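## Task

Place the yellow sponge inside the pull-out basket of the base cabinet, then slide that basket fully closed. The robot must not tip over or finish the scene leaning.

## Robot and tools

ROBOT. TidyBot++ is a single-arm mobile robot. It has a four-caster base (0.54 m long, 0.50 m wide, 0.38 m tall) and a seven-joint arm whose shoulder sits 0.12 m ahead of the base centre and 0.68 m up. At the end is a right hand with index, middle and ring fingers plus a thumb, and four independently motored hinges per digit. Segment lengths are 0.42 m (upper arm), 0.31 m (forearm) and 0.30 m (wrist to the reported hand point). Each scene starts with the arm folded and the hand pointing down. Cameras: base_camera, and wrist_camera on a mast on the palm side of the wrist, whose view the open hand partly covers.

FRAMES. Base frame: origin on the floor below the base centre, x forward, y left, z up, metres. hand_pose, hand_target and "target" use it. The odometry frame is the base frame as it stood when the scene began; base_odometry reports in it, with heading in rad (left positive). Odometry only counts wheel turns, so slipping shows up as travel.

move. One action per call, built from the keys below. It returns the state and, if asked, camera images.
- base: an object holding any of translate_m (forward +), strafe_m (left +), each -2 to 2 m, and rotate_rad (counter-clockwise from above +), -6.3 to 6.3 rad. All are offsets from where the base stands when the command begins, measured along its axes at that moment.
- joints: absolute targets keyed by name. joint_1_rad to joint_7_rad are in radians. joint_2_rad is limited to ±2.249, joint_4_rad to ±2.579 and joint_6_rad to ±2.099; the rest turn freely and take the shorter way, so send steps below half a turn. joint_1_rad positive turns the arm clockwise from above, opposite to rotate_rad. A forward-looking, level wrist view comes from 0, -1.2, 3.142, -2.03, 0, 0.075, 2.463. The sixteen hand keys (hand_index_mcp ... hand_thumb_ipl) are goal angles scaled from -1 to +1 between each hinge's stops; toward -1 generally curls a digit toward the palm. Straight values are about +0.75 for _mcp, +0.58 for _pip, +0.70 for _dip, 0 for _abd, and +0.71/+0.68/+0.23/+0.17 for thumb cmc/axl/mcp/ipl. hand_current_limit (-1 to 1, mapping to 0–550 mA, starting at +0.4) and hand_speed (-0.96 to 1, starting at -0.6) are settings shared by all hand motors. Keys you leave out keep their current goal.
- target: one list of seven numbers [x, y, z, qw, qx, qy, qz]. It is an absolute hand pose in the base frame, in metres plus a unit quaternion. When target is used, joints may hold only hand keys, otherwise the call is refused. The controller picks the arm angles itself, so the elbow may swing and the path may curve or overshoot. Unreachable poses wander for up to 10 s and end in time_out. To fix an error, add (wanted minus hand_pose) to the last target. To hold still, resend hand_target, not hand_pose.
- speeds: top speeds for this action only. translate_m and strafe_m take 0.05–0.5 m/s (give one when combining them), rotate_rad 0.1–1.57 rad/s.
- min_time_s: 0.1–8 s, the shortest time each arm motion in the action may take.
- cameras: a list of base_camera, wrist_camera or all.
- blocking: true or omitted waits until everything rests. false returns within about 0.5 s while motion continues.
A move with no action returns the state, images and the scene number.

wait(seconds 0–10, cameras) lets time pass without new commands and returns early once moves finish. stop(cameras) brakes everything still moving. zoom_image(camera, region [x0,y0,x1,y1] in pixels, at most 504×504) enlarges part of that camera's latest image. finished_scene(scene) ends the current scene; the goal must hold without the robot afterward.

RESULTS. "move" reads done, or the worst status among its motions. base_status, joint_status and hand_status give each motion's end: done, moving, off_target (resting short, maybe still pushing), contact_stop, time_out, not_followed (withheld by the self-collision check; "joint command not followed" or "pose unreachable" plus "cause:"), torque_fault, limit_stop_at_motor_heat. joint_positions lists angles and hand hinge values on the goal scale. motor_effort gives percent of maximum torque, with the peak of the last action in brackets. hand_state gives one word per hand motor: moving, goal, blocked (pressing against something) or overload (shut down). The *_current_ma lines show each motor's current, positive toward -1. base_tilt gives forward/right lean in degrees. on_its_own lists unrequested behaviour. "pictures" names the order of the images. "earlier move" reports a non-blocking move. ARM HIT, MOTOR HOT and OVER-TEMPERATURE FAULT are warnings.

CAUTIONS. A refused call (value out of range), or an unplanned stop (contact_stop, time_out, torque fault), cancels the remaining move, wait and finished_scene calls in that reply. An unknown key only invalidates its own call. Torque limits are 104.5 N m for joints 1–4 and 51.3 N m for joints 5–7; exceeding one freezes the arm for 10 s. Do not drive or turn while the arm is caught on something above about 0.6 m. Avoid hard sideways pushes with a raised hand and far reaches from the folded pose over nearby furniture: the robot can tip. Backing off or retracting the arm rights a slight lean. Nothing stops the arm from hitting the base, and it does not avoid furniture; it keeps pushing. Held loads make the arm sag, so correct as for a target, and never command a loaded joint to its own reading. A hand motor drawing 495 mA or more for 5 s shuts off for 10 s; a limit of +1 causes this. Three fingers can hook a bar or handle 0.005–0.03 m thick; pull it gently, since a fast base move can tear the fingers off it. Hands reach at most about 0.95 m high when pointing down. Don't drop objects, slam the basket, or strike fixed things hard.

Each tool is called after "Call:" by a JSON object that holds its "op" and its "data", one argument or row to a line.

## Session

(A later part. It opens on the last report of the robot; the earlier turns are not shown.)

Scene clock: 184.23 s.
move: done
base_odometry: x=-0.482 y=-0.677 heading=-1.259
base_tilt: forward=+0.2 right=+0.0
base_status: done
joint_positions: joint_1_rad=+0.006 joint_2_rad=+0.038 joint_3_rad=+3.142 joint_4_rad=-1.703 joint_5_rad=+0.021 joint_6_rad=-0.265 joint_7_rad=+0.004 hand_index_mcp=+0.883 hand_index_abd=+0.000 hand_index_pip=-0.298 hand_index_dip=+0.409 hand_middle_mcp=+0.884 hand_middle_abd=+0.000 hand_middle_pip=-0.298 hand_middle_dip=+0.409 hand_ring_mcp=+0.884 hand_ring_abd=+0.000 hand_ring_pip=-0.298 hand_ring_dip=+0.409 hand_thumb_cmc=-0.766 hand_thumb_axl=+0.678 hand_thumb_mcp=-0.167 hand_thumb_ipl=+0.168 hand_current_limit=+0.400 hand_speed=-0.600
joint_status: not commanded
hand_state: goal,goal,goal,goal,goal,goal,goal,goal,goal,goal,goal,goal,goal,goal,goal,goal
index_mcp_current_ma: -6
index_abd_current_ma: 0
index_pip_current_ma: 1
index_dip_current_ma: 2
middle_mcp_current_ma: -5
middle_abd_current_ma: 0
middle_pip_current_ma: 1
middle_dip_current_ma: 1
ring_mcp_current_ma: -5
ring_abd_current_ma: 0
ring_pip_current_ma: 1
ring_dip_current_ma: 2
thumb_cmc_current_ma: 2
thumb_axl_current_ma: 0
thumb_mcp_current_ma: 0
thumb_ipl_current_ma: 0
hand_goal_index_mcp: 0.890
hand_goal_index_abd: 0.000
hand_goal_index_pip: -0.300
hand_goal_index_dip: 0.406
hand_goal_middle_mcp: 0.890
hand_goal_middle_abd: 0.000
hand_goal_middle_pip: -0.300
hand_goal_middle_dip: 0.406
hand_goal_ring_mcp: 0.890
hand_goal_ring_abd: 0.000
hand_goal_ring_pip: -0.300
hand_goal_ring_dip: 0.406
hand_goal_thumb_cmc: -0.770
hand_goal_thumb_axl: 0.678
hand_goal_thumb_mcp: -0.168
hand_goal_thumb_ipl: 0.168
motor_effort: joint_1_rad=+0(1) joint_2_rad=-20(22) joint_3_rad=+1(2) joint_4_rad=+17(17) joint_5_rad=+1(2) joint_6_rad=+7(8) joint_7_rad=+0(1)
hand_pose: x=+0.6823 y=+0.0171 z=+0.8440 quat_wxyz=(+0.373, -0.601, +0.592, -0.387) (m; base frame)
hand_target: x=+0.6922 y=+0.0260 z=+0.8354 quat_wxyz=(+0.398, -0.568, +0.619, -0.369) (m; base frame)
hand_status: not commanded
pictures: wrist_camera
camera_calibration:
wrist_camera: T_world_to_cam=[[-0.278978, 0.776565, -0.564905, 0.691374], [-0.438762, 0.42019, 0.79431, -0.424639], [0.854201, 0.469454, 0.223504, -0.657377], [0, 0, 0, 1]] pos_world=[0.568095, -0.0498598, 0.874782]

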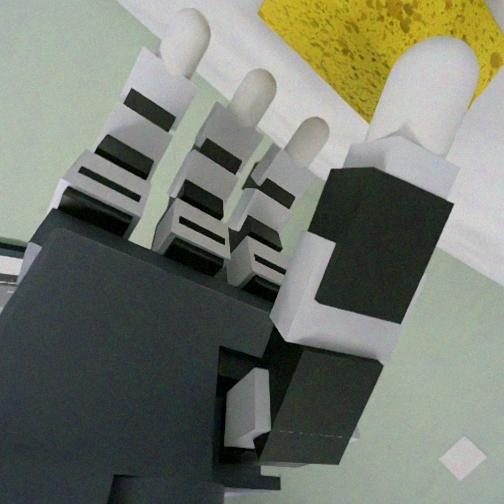

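Call:
{"op": "move", "data": {
  "joints": {"joint_2_rad":-0.05,"joint_4_rad":-1.2},
  "min_time_s": 2
}}

Call:
{"op": "move", "data": {
  "joints": {"joint_6_rad":-1.2},
  "min_time_s": 2,
  "cameras": ["wrist_camera"]
}}

Scene clock: 209.97 s.
move: done
base_odometry: x=-0.482 y=-0.677 heading=-1.259
base_tilt: forward=+0.2 right=+0.1
base_status: not commanded
joint_positions: joint_1_rad=+0.006 joint_2_rad=-0.034 joint_3_rad=+3.142 joint_4_rad=-1.217 joint_5_rad=+0.021 joint_6_rad=-0.262 joint_7_rad=+0.004 hand_index_mcp=+0.883 hand_index_abd=+0.000 hand_index_pip=-0.299 hand_index_dip=+0.409 hand_middle_mcp=+0.883 hand_middle_abd=+0.000 hand_middle_pip=-0.299 hand_middle_dip=+0.409 hand_ring_mcp=+0.883 hand_ring_abd=+0.000 hand_ring_pip=-0.299 hand_ring_dip=+0.409 hand_thumb_cmc=-0.766 hand_thumb_axl=+0.678 hand_thumb_mcp=-0.167 hand_thumb_ipl=+0.168 hand_current_limit=+0.400 hand_speed=-0.600
joint_status: all done
hand_state: goal,goal,goal,goal,goal,goal,goal,goal,goal,goal,goal,goal,goal,goal,goal,goal
index_mcp_current_ma: -6
index_abd_current_ma: 0
index_pip_current_ma: 0
index_dip_current_ma: 1
middle_mcp_current_ma: -6
middle_abd_current_ma: 0
middle_pip_current_ma: 0
middle_dip_current_ma: 1
ring_mcp_current_ma: -5
ring_abd_current_ma: 0
ring_pip_current_ma: 0
ring_dip_current_ma: 2
thumb_cmc_current_ma: 2
thumb_axl_current_ma: 0
thumb_mcp_current_ma: 0
thumb_ipl_current_ma: 0
hand_goal_index_mcp: 0.890
hand_goal_index_abd: 0.000
hand_goal_index_pip: -0.300
hand_goal_index_dip: 0.406
hand_goal_middle_mcp: 0.890
hand_goal_middle_abd: 0.000
hand_goal_middle_pip: -0.300
hand_goal_middle_dip: 0.406
hand_goal_ring_mcp: 0.890
hand_goal_ring_abd: 0.000
hand_goal_ring_pip: -0.300
hand_goal_ring_dip: 0.406
hand_goal_thumb_cmc: -0.770
hand_goal_thumb_axl: 0.678
hand_goal_thumb_mcp: -0.168
hand_goal_thumb_ipl: 0.168
motor_effort: joint_1_rad=+0(1) joint_2_rad=-18(21) joint_3_rad=+1(2) joint_4_rad=+16(19) joint_5_rad=+0(2) joint_6_rad=+8(8) joint_7_rad=+1(2)
hand_pose: x=+0.7059 y=+0.0170 z=+1.1740 quat_wxyz=(+0.521, -0.470, +0.465, -0.539) (m; base frame)
hand_target: x=+0.6972 y=+0.0260 z=+1.2124 quat_wxyz=(+0.569, -0.425, +0.463, -0.530) (m; base frame)
hand_status: not commanded
pictures: none

Scene clock: 212.63 s.
move: done
base_odometry: x=-0.482 y=-0.677 heading=-1.259
base_tilt: forward=+0.2 right=+0.0
base_status: not commanded
joint_positions: joint_1_rad=+0.006 joint_2_rad=-0.034 joint_3_rad=+3.142 joint_4_rad=-1.217 joint_5_rad=+0.021 joint_6_rad=-1.133 joint_7_rad=+0.004 hand_index_mcp=+0.883 hand_index_abd=+0.000 hand_index_pip=-0.299 hand_index_dip=+0.409 hand_middle_mcp=+0.883 hand_middle_abd=+0.000 hand_middle_pip=-0.299 hand_middle_dip=+0.409 hand_ring_mcp=+0.883 hand_ring_abd=+0.000 hand_ring_pip=-0.299 hand_ring_dip=+0.409 hand_thumb_cmc=-0.766 hand_thumb_axl=+0.678 hand_thumb_mcp=-0.167 hand_thumb_ipl=+0.168 hand_current_limit=+0.400 hand_speed=-0.600
joint_status: all done
hand_state: goal,goal,goal,goal,goal,goal,goal,goal,goal,goal,goal,goal,goal,goal,goal,goal
index_mcp_current_ma: -6
index_abd_current_ma: 0
index_pip_current_ma: 0
index_dip_current_ma: 1
middle_mcp_current_ma: -6
middle_abd_current_ma: 0
middle_pip_current_ma: 0
middle_dip_current_ma: 1
ring_mcp_current_ma: -5
ring_abd_current_ma: 0
ring_pip_current_ma: 0
ring_dip_current_ma: 2
thumb_cmc_current_ma: 2
thumb_axl_current_ma: 0
thumb_mcp_current_ma: 0
thumb_ipl_current_ma: 0
hand_goal_index_mcp: 0.890
hand_goal_index_abd: 0.000
hand_goal_index_pip: -0.300
hand_goal_index_dip: 0.406
hand_goal_middle_mcp: 0.890
hand_goal_middle_abd: 0.000
hand_goal_middle_pip: -0.300
hand_goal_middle_dip: 0.406
hand_goal_ring_mcp: 0.890
hand_goal_ring_abd: 0.000
hand_goal_ring_pip: -0.300
hand_goal_ring_dip: 0.406
hand_goal_thumb_cmc: -0.770
hand_goal_thumb_axl: 0.678
hand_goal_thumb_mcp: -0.168
hand_goal_thumb_ipl: 0.168
motor_effort: joint_1_rad=+0(1) joint_2_rad=-16(18) joint_3_rad=+1(2) joint_4_rad=+15(17) joint_5_rad=+1(2) joint_6_rad=+5(9) joint_7_rad=+1(1)
hand_pose: x=+0.5598 y=+0.0148 z=+0.9537 quat_wxyz=(+0.275, -0.647, +0.648, -0.292) (m; base frame)
hand_target: x=+0.5408 y=+0.0309 z=+0.9598 quat_wxyz=(+0.286, -0.629, +0.675, -0.258) (m; base frame)
hand_status: not commanded
pictures: wrist_camera
camera_calibration:
wrist_camera: T_world_to_cam=[[-0.424174, 0.784601, -0.452192, 0.694622], [-0.168266, 0.422357, 0.890675, -0.807966], [0.889811, 0.45389, -0.0471314, -0.337728], [0, 0, 0, 1]] pos_world=[0.459202, -0.05046, 1.01782]

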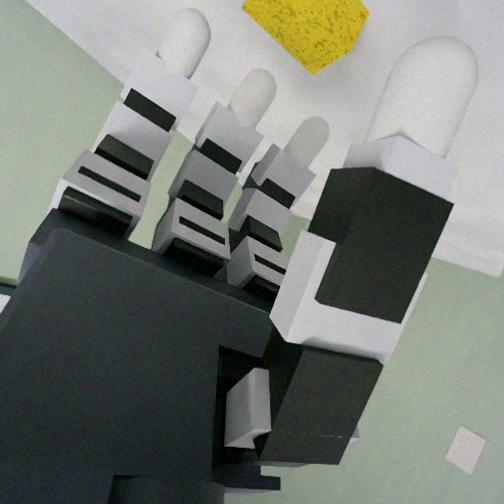

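Call:
{"op": "move", "data": {
  "joints": {"joint_4_rad":-1.3,"joint_6_rad":-1.7},
  "min_time_s": 2,
  "cameras": ["wrist_camera"]
}}

Scene clock: 218.47 s.
move: done
base_odometry: x=-0.482 y=-0.677 heading=-1.259
base_tilt: forward=+0.2 right=+0.0
base_status: not commanded
joint_positions: joint_1_rad=+0.006 joint_2_rad=-0.034 joint_3_rad=+3.142 joint_4_rad=-1.279 joint_5_rad=+0.021 joint_6_rad=-1.642 joint_7_rad=+0.004 hand_index_mcp=+0.883 hand_index_abd=+0.000 hand_index_pip=-0.299 hand_index_dip=+0.409 hand_middle_mcp=+0.883 hand_middle_abd=+0.000 hand_middle_pip=-0.299 hand_middle_dip=+0.409 hand_ring_mcp=+0.883 hand_ring_abd=+0.000 hand_ring_pip=-0.299 hand_ring_dip=+0.409 hand_thumb_cmc=-0.767 hand_thumb_axl=+0.678 hand_thumb_mcp=-0.169 hand_thumb_ipl=+0.168 hand_current_limit=+0.400 hand_speed=-0.600
joint_status: all done
hand_state: goal,goal,goal,goal,goal,goal,goal,goal,goal,goal,goal,goal,goal,goal,goal,goal
index_mcp_current_ma: -6
index_abd_current_ma: 0
index_pip_current_ma: 0
index_dip_current_ma: 1
middle_mcp_current_ma: -6
middle_abd_current_ma: 0
middle_pip_current_ma: 0
middle_dip_current_ma: 1
ring_mcp_current_ma: -5
ring_abd_current_ma: 0
ring_pip_current_ma: 0
ring_dip_current_ma: 2
thumb_cmc_current_ma: 2
thumb_axl_current_ma: 0
thumb_mcp_current_ma: 0
thumb_ipl_current_ma: 0
hand_goal_index_mcp: 0.890
hand_goal_index_abd: 0.000
hand_goal_index_pip: -0.300
hand_goal_index_dip: 0.406
hand_goal_middle_mcp: 0.890
hand_goal_middle_abd: 0.000
hand_goal_middle_pip: -0.300
hand_goal_middle_dip: 0.406
hand_goal_ring_mcp: 0.890
hand_goal_ring_abd: 0.000
hand_goal_ring_pip: -0.300
hand_goal_ring_dip: 0.406
hand_goal_thumb_cmc: -0.770
hand_goal_thumb_axl: 0.678
hand_goal_thumb_mcp: -0.168
hand_goal_thumb_ipl: 0.168
motor_effort: joint_1_rad=+0(1) joint_2_rad=-14(16) joint_3_rad=+1(2) joint_4_rad=+13(15) joint_5_rad=+1(2) joint_6_rad=+2(6) joint_7_rad=+1(1)
hand_pose: x=+0.3963 y=+0.0160 z=+0.8893 quat_wxyz=(+0.082, -0.699, +0.704, -0.097) (m; base frame)
hand_target: x=+0.3719 y=+0.0322 z=+0.8899 quat_wxyz=(+0.076, -0.680, +0.727, -0.059) (m; base frame)
hand_status: not commanded
pictures: wrist_camera
camera_calibration:
wrist_camera: T_world_to_cam=[[-0.592407, 0.791897, -0.148166, 0.391378], [0.344295, 0.415121, 0.842102, -0.938489], [0.728365, 0.447854, -0.518567, 0.287523], [0, 0, 0, 1]] pos_world=[0.345551, -0.049112, 0.997392]

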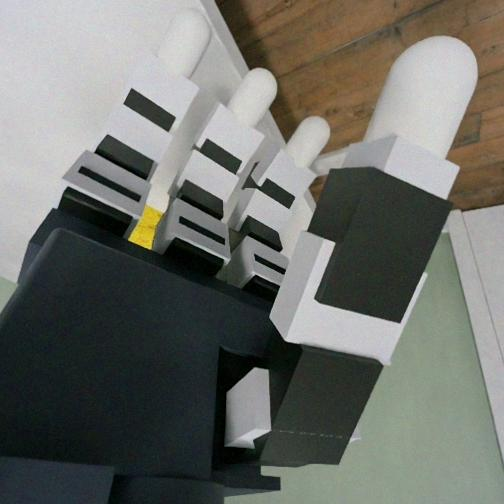

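Call:
{"op": "move", "data": {
  "joints": {"joint_1_rad":-0.55,"joint_2_rad":-0.9,"joint_4_rad":-2.0,"joint_6_rad":-0.6,"joint_7_rad":2.463},
  "min_time_s": 3,
  "cameras": ["wrist_camera"]
}}

Scene clock: 224.47 s.
move: done
base_odometry: x=-0.482 y=-0.677 heading=-1.259
base_tilt: forward=+0.2 right=+0.1
base_status: not commanded
joint_positions: joint_1_rad=-0.537 joint_2_rad=-0.884 joint_3_rad=+3.142 joint_4_rad=-1.977 joint_5_rad=+0.021 joint_6_rad=-0.659 joint_7_rad=+2.396 hand_index_mcp=+0.894 hand_index_abd=+0.000 hand_index_pip=-0.299 hand_index_dip=+0.409 hand_middle_mcp=+0.894 hand_middle_abd=+0.000 hand_middle_pip=-0.299 hand_middle_dip=+0.409 hand_ring_mcp=+0.894 hand_ring_abd=+0.000 hand_ring_pip=-0.299 hand_ring_dip=+0.409 hand_thumb_cmc=-0.766 hand_thumb_axl=+0.678 hand_thumb_mcp=-0.169 hand_thumb_ipl=+0.168 hand_current_limit=+0.400 hand_speed=-0.600
joint_status: all done
hand_state: goal,goal,goal,goal,goal,goal,goal,goal,goal,goal,goal,goal,goal,goal,goal,goal
index_mcp_current_ma: 3
index_abd_current_ma: 0
index_pip_current_ma: 0
index_dip_current_ma: 1
middle_mcp_current_ma: 2
middle_abd_current_ma: 0
middle_pip_current_ma: 0
middle_dip_current_ma: 1
ring_mcp_current_ma: 2
ring_abd_current_ma: 0
ring_pip_current_ma: 0
ring_dip_current_ma: 2
thumb_cmc_current_ma: 2
thumb_axl_current_ma: 0
thumb_mcp_current_ma: 0
thumb_ipl_current_ma: 0
hand_goal_index_mcp: 0.890
hand_goal_index_abd: 0.000
hand_goal_index_pip: -0.300
hand_goal_index_dip: 0.406
hand_goal_middle_mcp: 0.890
hand_goal_middle_abd: 0.000
hand_goal_middle_pip: -0.300
hand_goal_middle_dip: 0.406
hand_goal_ring_mcp: 0.890
hand_goal_ring_abd: 0.000
hand_goal_ring_pip: -0.300
hand_goal_ring_dip: 0.406
hand_goal_thumb_cmc: -0.770
hand_goal_thumb_axl: 0.678
hand_goal_thumb_mcp: -0.168
hand_goal_thumb_ipl: 0.168
motor_effort: joint_1_rad=+0(2) joint_2_rad=+6(16) joint_3_rad=+1(2) joint_4_rad=+16(17) joint_5_rad=+1(2) joint_6_rad=+8(9) joint_7_rad=+0(2)
hand_pose: x=+0.3797 y=+0.0664 z=+1.0867 quat_wxyz=(-0.102, -0.595, -0.485, -0.632) (m; base frame)
hand_target: x=+0.3731 y=+0.0768 z=+1.0973 quat_wxyz=(-0.103, -0.566, -0.494, -0.652) (m; base frame)
hand_status: not commanded
pictures: wrist_camera
camera_calibration:
wrist_camera: T_world_to_cam=[[0.468999, -0.88106, -0.0614179, -0.0152646], [-0.763863, -0.36974, -0.528966, 0.842937], [0.443342, 0.294999, -0.846418, 0.854036], [0, 0, 0, 1]] pos_world=[0.272418, 0.0462786, 1.16782]

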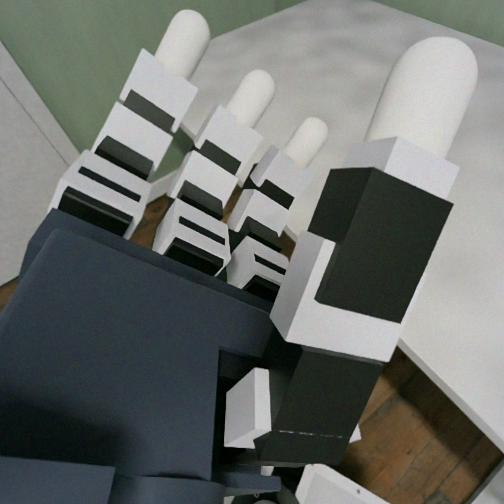

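Call:
{"op": "move", "data": {
  "joints": {"hand_thumb_cmc":0.714,"hand_thumb_mcp":0.226},
  "cameras": ["wrist_camera"]
}}

Scene clock: 227.37 s.
move: done
base_odometry: x=-0.482 y=-0.677 heading=-1.259
base_tilt: forward=+0.2 right=+0.0
base_status: not commanded
joint_positions: joint_1_rad=-0.537 joint_2_rad=-0.884 joint_3_rad=+3.142 joint_4_rad=-1.977 joint_5_rad=+0.021 joint_6_rad=-0.658 joint_7_rad=+2.399 hand_index_mcp=+0.894 hand_index_abd=+0.000 hand_index_pip=-0.299 hand_index_dip=+0.409 hand_middle_mcp=+0.894 hand_middle_abd=+0.000 hand_middle_pip=-0.299 hand_middle_dip=+0.409 hand_ring_mcp=+0.894 hand_ring_abd=+0.000 hand_ring_pip=-0.299 hand_ring_dip=+0.409 hand_thumb_cmc=+0.718 hand_thumb_axl=+0.678 hand_thumb_mcp=+0.222 hand_thumb_ipl=+0.168 hand_current_limit=+0.400 hand_speed=-0.600
joint_status: all done
hand_state: goal,goal,goal,goal,goal,goal,goal,goal,goal,goal,goal,goal,goal,goal,goal,goal
index_mcp_current_ma: 3
index_abd_current_ma: 0
index_pip_current_ma: 0
index_dip_current_ma: 1
middle_mcp_current_ma: 3
middle_abd_current_ma: 0
middle_pip_current_ma: 0
middle_dip_current_ma: 1
ring_mcp_current_ma: 3
ring_abd_current_ma: 0
ring_pip_current_ma: 0
ring_dip_current_ma: 2
thumb_cmc_current_ma: 2
thumb_axl_current_ma: 0
thumb_mcp_current_ma: -3
thumb_ipl_current_ma: 0
hand_goal_index_mcp: 0.890
hand_goal_index_abd: 0.000
hand_goal_index_pip: -0.300
hand_goal_index_dip: 0.406
hand_goal_middle_mcp: 0.890
hand_goal_middle_abd: 0.000
hand_goal_middle_pip: -0.300
hand_goal_middle_dip: 0.406
hand_goal_ring_mcp: 0.890
hand_goal_ring_abd: 0.000
hand_goal_ring_pip: -0.300
hand_goal_ring_dip: 0.406
hand_goal_thumb_cmc: 0.714
hand_goal_thumb_axl: 0.678
hand_goal_thumb_mcp: 0.226
hand_goal_thumb_ipl: 0.168
motor_effort: joint_1_rad=+0(1) joint_2_rad=+6(6) joint_3_rad=+1(2) joint_4_rad=+16(16) joint_5_rad=+1(2) joint_6_rad=+8(8) joint_7_rad=+1(1)
hand_pose: x=+0.3796 y=+0.0666 z=+1.0872 quat_wxyz=(-0.103, -0.595, -0.486, -0.633) (m; base frame)
hand_target: x=+0.3731 y=+0.0768 z=+1.0973 quat_wxyz=(-0.103, -0.566, -0.494, -0.652) (m; base frame)
hand_status: not commanded
pictures: wrist_camera
camera_calibration:
wrist_camera: T_world_to_cam=[[0.469573, -0.880902, -0.0592685, -0.0176557], [-0.762549, -0.370818, -0.530107, 0.84404], [0.444995, 0.294119, -0.845857, 0.853249], [0, 0, 0, 1]] pos_world=[0.272221, 0.046475, 1.16811]

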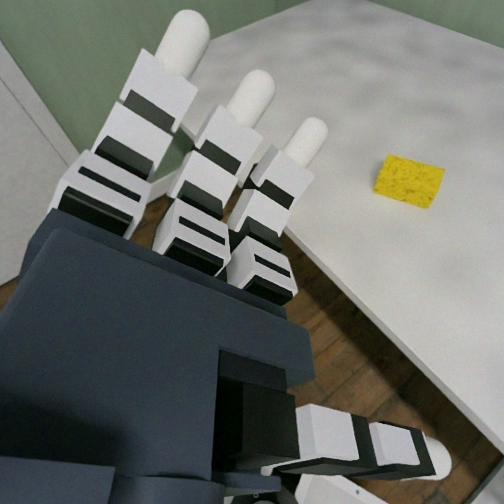

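Call:
{"op": "move", "data": {
  "base": {"translate_m":0.02,"strafe_m":0.01},
  "joints": {"joint_1_rad":0.01,"joint_2_rad":-0.05,"joint_4_rad":-1.2,"joint_6_rad":-0.6,"joint_7_rad":-0.06,"hand_thumb_cmc":-0.77,"hand_thumb_mcp":-0.168},
  "min_time_s": 3
}}

Call:
{"op": "move", "data": {
  "joints": {"joint_2_rad":0.035,"joint_4_rad":-1.56,"joint_6_rad":-0.37},
  "min_time_s": 2,
  "cameras": ["wrist_camera"]
}}

Scene clock: 245.20 s.
move: done
base_odometry: x=-0.467 y=-0.693 heading=-1.259
base_tilt: forward=+0.2 right=+0.0
base_status: done
joint_positions: joint_1_rad=-0.002 joint_2_rad=-0.069 joint_3_rad=+3.142 joint_4_rad=-1.222 joint_5_rad=+0.020 joint_6_rad=-0.656 joint_7_rad=+0.006 hand_index_mcp=+0.883 hand_index_abd=+0.000 hand_index_pip=-0.299 hand_index_dip=+0.409 hand_middle_mcp=+0.883 hand_middle_abd=+0.000 hand_middle_pip=-0.299 hand_middle_dip=+0.409 hand_ring_mcp=+0.883 hand_ring_abd=+0.000 hand_ring_pip=-0.299 hand_ring_dip=+0.409 hand_thumb_cmc=-0.765 hand_thumb_axl=+0.678 hand_thumb_mcp=-0.167 hand_thumb_ipl=+0.168 hand_current_limit=+0.400 hand_speed=-0.600
joint_status: all done
hand_state: goal,goal,goal,goal,goal,goal,goal,goal,goal,goal,goal,goal,goal,goal,goal,goal
index_mcp_current_ma: -6
index_abd_current_ma: 0
index_pip_current_ma: 0
index_dip_current_ma: 1
middle_mcp_current_ma: -5
middle_abd_current_ma: 0
middle_pip_current_ma: 0
middle_dip_current_ma: 1
ring_mcp_current_ma: -6
ring_abd_current_ma: 0
ring_pip_current_ma: 0
ring_dip_current_ma: 2
thumb_cmc_current_ma: 4
thumb_axl_current_ma: 0
thumb_mcp_current_ma: 0
thumb_ipl_current_ma: 0
hand_goal_index_mcp: 0.890
hand_goal_index_abd: 0.000
hand_goal_index_pip: -0.300
hand_goal_index_dip: 0.406
hand_goal_middle_mcp: 0.890
hand_goal_middle_abd: 0.000
hand_goal_middle_pip: -0.300
hand_goal_middle_dip: 0.406
hand_goal_ring_mcp: 0.890
hand_goal_ring_abd: 0.000
hand_goal_ring_pip: -0.300
hand_goal_ring_dip: 0.406
hand_goal_thumb_cmc: -0.770
hand_goal_thumb_axl: 0.678
hand_goal_thumb_mcp: -0.168
hand_goal_thumb_ipl: 0.168
motor_effort: joint_1_rad=+0(1) joint_2_rad=-16(18) joint_3_rad=+1(2) joint_4_rad=+16(18) joint_5_rad=+0(2) joint_6_rad=+8(9) joint_7_rad=+1(2)
hand_pose: x=+0.6504 y=+0.0195 z=+1.0747 quat_wxyz=(+0.429, -0.560, +0.552, -0.445) (m; base frame)
hand_target: x=+0.6667 y=+0.0282 z=+1.0951 quat_wxyz=(+0.471, -0.521, +0.563, -0.435) (m; base frame)
hand_status: not commanded
pictures: none

Scene clock: 247.80 s.
move: done
base_odometry: x=-0.467 y=-0.693 heading=-1.259
base_tilt: forward=+0.2 right=+0.0
base_status: not commanded
joint_positions: joint_1_rad=-0.002 joint_2_rad=+0.008 joint_3_rad=+3.142 joint_4_rad=-1.540 joint_5_rad=+0.020 joint_6_rad=-0.427 joint_7_rad=+0.004 hand_index_mcp=+0.883 hand_index_abd=+0.000 hand_index_pip=-0.299 hand_index_dip=+0.409 hand_middle_mcp=+0.883 hand_middle_abd=+0.000 hand_middle_pip=-0.299 hand_middle_dip=+0.409 hand_ring_mcp=+0.883 hand_ring_abd=+0.000 hand_ring_pip=-0.299 hand_ring_dip=+0.409 hand_thumb_cmc=-0.765 hand_thumb_axl=+0.678 hand_thumb_mcp=-0.167 hand_thumb_ipl=+0.168 hand_current_limit=+0.400 hand_speed=-0.600
joint_status: all done
hand_state: goal,goal,goal,goal,goal,goal,goal,goal,goal,goal,goal,goal,goal,goal,goal,goal
index_mcp_current_ma: -6
index_abd_current_ma: 0
index_pip_current_ma: 0
index_dip_current_ma: 1
middle_mcp_current_ma: -6
middle_abd_current_ma: 0
middle_pip_current_ma: 0
middle_dip_current_ma: 1
ring_mcp_current_ma: -6
ring_abd_current_ma: 0
ring_pip_current_ma: 0
ring_dip_current_ma: 2
thumb_cmc_current_ma: 4
thumb_axl_current_ma: 0
thumb_mcp_current_ma: 0
thumb_ipl_current_ma: 0
hand_goal_index_mcp: 0.890
hand_goal_index_abd: 0.000
hand_goal_index_pip: -0.300
hand_goal_index_dip: 0.406
hand_goal_middle_mcp: 0.890
hand_goal_middle_abd: 0.000
hand_goal_middle_pip: -0.300
hand_goal_middle_dip: 0.406
hand_goal_ring_mcp: 0.890
hand_goal_ring_abd: 0.000
hand_goal_ring_pip: -0.300
hand_goal_ring_dip: 0.406
hand_goal_thumb_cmc: -0.770
hand_goal_thumb_axl: 0.678
hand_goal_thumb_mcp: -0.168
hand_goal_thumb_ipl: 0.168
motor_effort: joint_1_rad=+0(1) joint_2_rad=-19(21) joint_3_rad=+1(2) joint_4_rad=+17(18) joint_5_rad=+1(2) joint_6_rad=+8(9) joint_7_rad=+1(2)
hand_pose: x=+0.6803 y=+0.0207 z=+0.9125 quat_wxyz=(+0.383, -0.596, +0.585, -0.396) (m; base frame)
hand_target: x=+0.6946 y=+0.0269 z=+0.9024 quat_wxyz=(+0.408, -0.563, +0.612, -0.377) (m; base frame)
hand_status: not commanded
pictures: wrist_camera
camera_calibration:
wrist_camera: T_world_to_cam=[[-0.264621, 0.775071, -0.573796, 0.725061], [-0.465625, 0.418362, 0.77985, -0.450034], [0.844493, 0.473538, 0.250185, -0.690463], [0, 0, 0, 1]] pos_world=[0.56541, -0.0467354, 0.939739]

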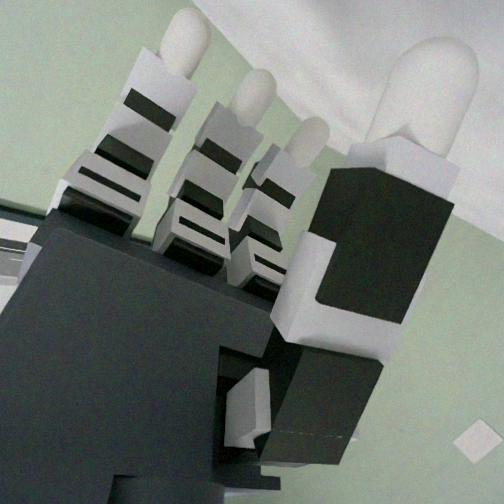

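Call:
{"op": "move", "data": {
  "joints": {"joint_2_rad":0.05,"joint_4_rad":-1.72,"joint_6_rad":-0.205},
  "min_time_s": 2,
  "cameras": ["wrist_camera"]
}}

Scene clock: 252.50 s.
move: done
base_odometry: x=-0.467 y=-0.693 heading=-1.259
base_tilt: forward=+0.2 right=+0.0
base_status: not commanded
joint_positions: joint_1_rad=-0.002 joint_2_rad=+0.018 joint_3_rad=+3.142 joint_4_rad=-1.697 joint_5_rad=+0.020 joint_6_rad=-0.263 joint_7_rad=+0.004 hand_index_mcp=+0.883 hand_index_abd=+0.000 hand_index_pip=-0.299 hand_index_dip=+0.409 hand_middle_mcp=+0.883 hand_middle_abd=+0.000 hand_middle_pip=-0.299 hand_middle_dip=+0.409 hand_ring_mcp=+0.883 hand_ring_abd=+0.000 hand_ring_pip=-0.299 hand_ring_dip=+0.409 hand_thumb_cmc=-0.765 hand_thumb_axl=+0.678 hand_thumb_mcp=-0.167 hand_thumb_ipl=+0.168 hand_current_limit=+0.400 hand_speed=-0.600
joint_status: all done
hand_state: goal,goal,goal,goal,goal,goal,goal,goal,goal,goal,goal,goal,goal,goal,goal,goal
index_mcp_current_ma: -6
index_abd_current_ma: 0
index_pip_current_ma: 0
index_dip_current_ma: 1
middle_mcp_current_ma: -6
middle_abd_current_ma: 0
middle_pip_current_ma: 0
middle_dip_current_ma: 1
ring_mcp_current_ma: -6
ring_abd_current_ma: 0
ring_pip_current_ma: 0
ring_dip_current_ma: 2
thumb_cmc_current_ma: 4
thumb_axl_current_ma: 0
thumb_mcp_current_ma: 0
thumb_ipl_current_ma: 0
hand_goal_index_mcp: 0.890
hand_goal_index_abd: 0.000
hand_goal_index_pip: -0.300
hand_goal_index_dip: 0.406
hand_goal_middle_mcp: 0.890
hand_goal_middle_abd: 0.000
hand_goal_middle_pip: -0.300
hand_goal_middle_dip: 0.406
hand_goal_ring_mcp: 0.890
hand_goal_ring_abd: 0.000
hand_goal_ring_pip: -0.300
hand_goal_ring_dip: 0.406
hand_goal_thumb_cmc: -0.770
hand_goal_thumb_axl: 0.678
hand_goal_thumb_mcp: -0.168
hand_goal_thumb_ipl: 0.168
motor_effort: joint_1_rad=+0(1) joint_2_rad=-19(20) joint_3_rad=+1(2) joint_4_rad=+17(18) joint_5_rad=+0(2) joint_6_rad=+7(8) joint_7_rad=+1(1)
hand_pose: x=+0.6807 y=+0.0216 z=+0.8594 quat_wxyz=(+0.383, -0.597, +0.584, -0.394) (m; base frame)
hand_target: x=+0.6929 y=+0.0260 z=+0.8451 quat_wxyz=(+0.404, -0.564, +0.615, -0.375) (m; base frame)
hand_status: not commanded
pictures: wrist_camera
camera_calibration:
wrist_camera: T_world_to_cam=[[-0.268895, 0.774324, -0.572816, 0.696223], [-0.464688, 0.416633, 0.781334, -0.410646], [0.843659, 0.476277, 0.247788, -0.675434], [0, 0, 0, 1]] pos_world=[0.566225, -0.0463198, 0.887024]

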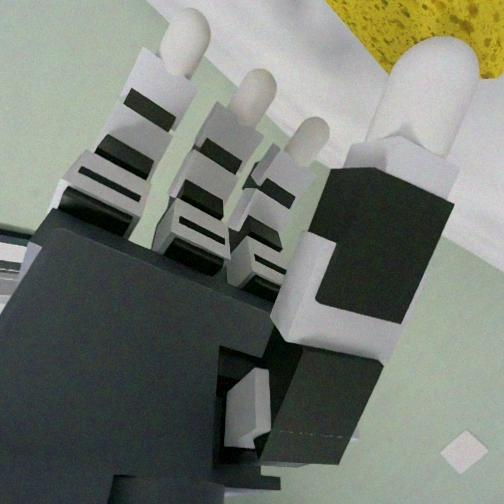

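Call:
{"op": "move", "data": {
  "joints": {"joint_2_rad":0.055,"joint_4_rad":-1.775,"joint_6_rad":-0.15},
  "min_time_s": 2,
  "cameras": ["wrist_camera"]
}}

Scene clock: 257.87 s.
move: done
base_odometry: x=-0.467 y=-0.693 heading=-1.259
base_tilt: forward=+0.2 right=+0.0
base_status: not commanded
joint_positions: joint_1_rad=-0.002 joint_2_rad=+0.022 joint_3_rad=+3.142 joint_4_rad=-1.751 joint_5_rad=+0.020 joint_6_rad=-0.208 joint_7_rad=+0.004 hand_index_mcp=+0.883 hand_index_abd=+0.000 hand_index_pip=-0.299 hand_index_dip=+0.409 hand_middle_mcp=+0.883 hand_middle_abd=+0.000 hand_middle_pip=-0.299 hand_middle_dip=+0.409 hand_ring_mcp=+0.883 hand_ring_abd=+0.000 hand_ring_pip=-0.299 hand_ring_dip=+0.409 hand_thumb_cmc=-0.765 hand_thumb_axl=+0.678 hand_thumb_mcp=-0.167 hand_thumb_ipl=+0.168 hand_current_limit=+0.400 hand_speed=-0.600
joint_status: all done
hand_state: goal,goal,goal,goal,goal,goal,goal,goal,goal,goal,goal,goal,goal,goal,goal,goal
index_mcp_current_ma: -6
index_abd_current_ma: 0
index_pip_current_ma: 0
index_dip_current_ma: 1
middle_mcp_current_ma: -6
middle_abd_current_ma: 0
middle_pip_current_ma: 0
middle_dip_current_ma: 1
ring_mcp_current_ma: -6
ring_abd_current_ma: 0
ring_pip_current_ma: 0
ring_dip_current_ma: 2
thumb_cmc_current_ma: 4
thumb_axl_current_ma: 0
thumb_mcp_current_ma: 0
thumb_ipl_current_ma: 0
hand_goal_index_mcp: 0.890
hand_goal_index_abd: 0.000
hand_goal_index_pip: -0.300
hand_goal_index_dip: 0.406
hand_goal_middle_mcp: 0.890
hand_goal_middle_abd: 0.000
hand_goal_middle_pip: -0.300
hand_goal_middle_dip: 0.406
hand_goal_ring_mcp: 0.890
hand_goal_ring_abd: 0.000
hand_goal_ring_pip: -0.300
hand_goal_ring_dip: 0.406
hand_goal_thumb_cmc: -0.770
hand_goal_thumb_axl: 0.678
hand_goal_thumb_mcp: -0.168
hand_goal_thumb_ipl: 0.168
motor_effort: joint_1_rad=+0(1) joint_2_rad=-20(20) joint_3_rad=+1(2) joint_4_rad=+17(18) joint_5_rad=+0(2) joint_6_rad=+8(8) joint_7_rad=+1(1)
hand_pose: x=+0.6787 y=+0.0219 z=+0.8409 quat_wxyz=(+0.382, -0.598, +0.584, -0.393) (m; base frame)
hand_target: x=+0.6898 y=+0.0257 z=+0.8254 quat_wxyz=(+0.402, -0.565, +0.617, -0.373) (m; base frame)
hand_status: not commanded
pictures: wrist_camera
camera_calibration:
wrist_camera: T_world_to_cam=[[-0.271291, 0.774108, -0.571977, 0.685679], [-0.463082, 0.415984, 0.782632, -0.399364], [0.843775, 0.477193, 0.245622, -0.667541], [0, 0, 0, 1]] pos_world=[0.564335, -0.0461147, 0.868711]

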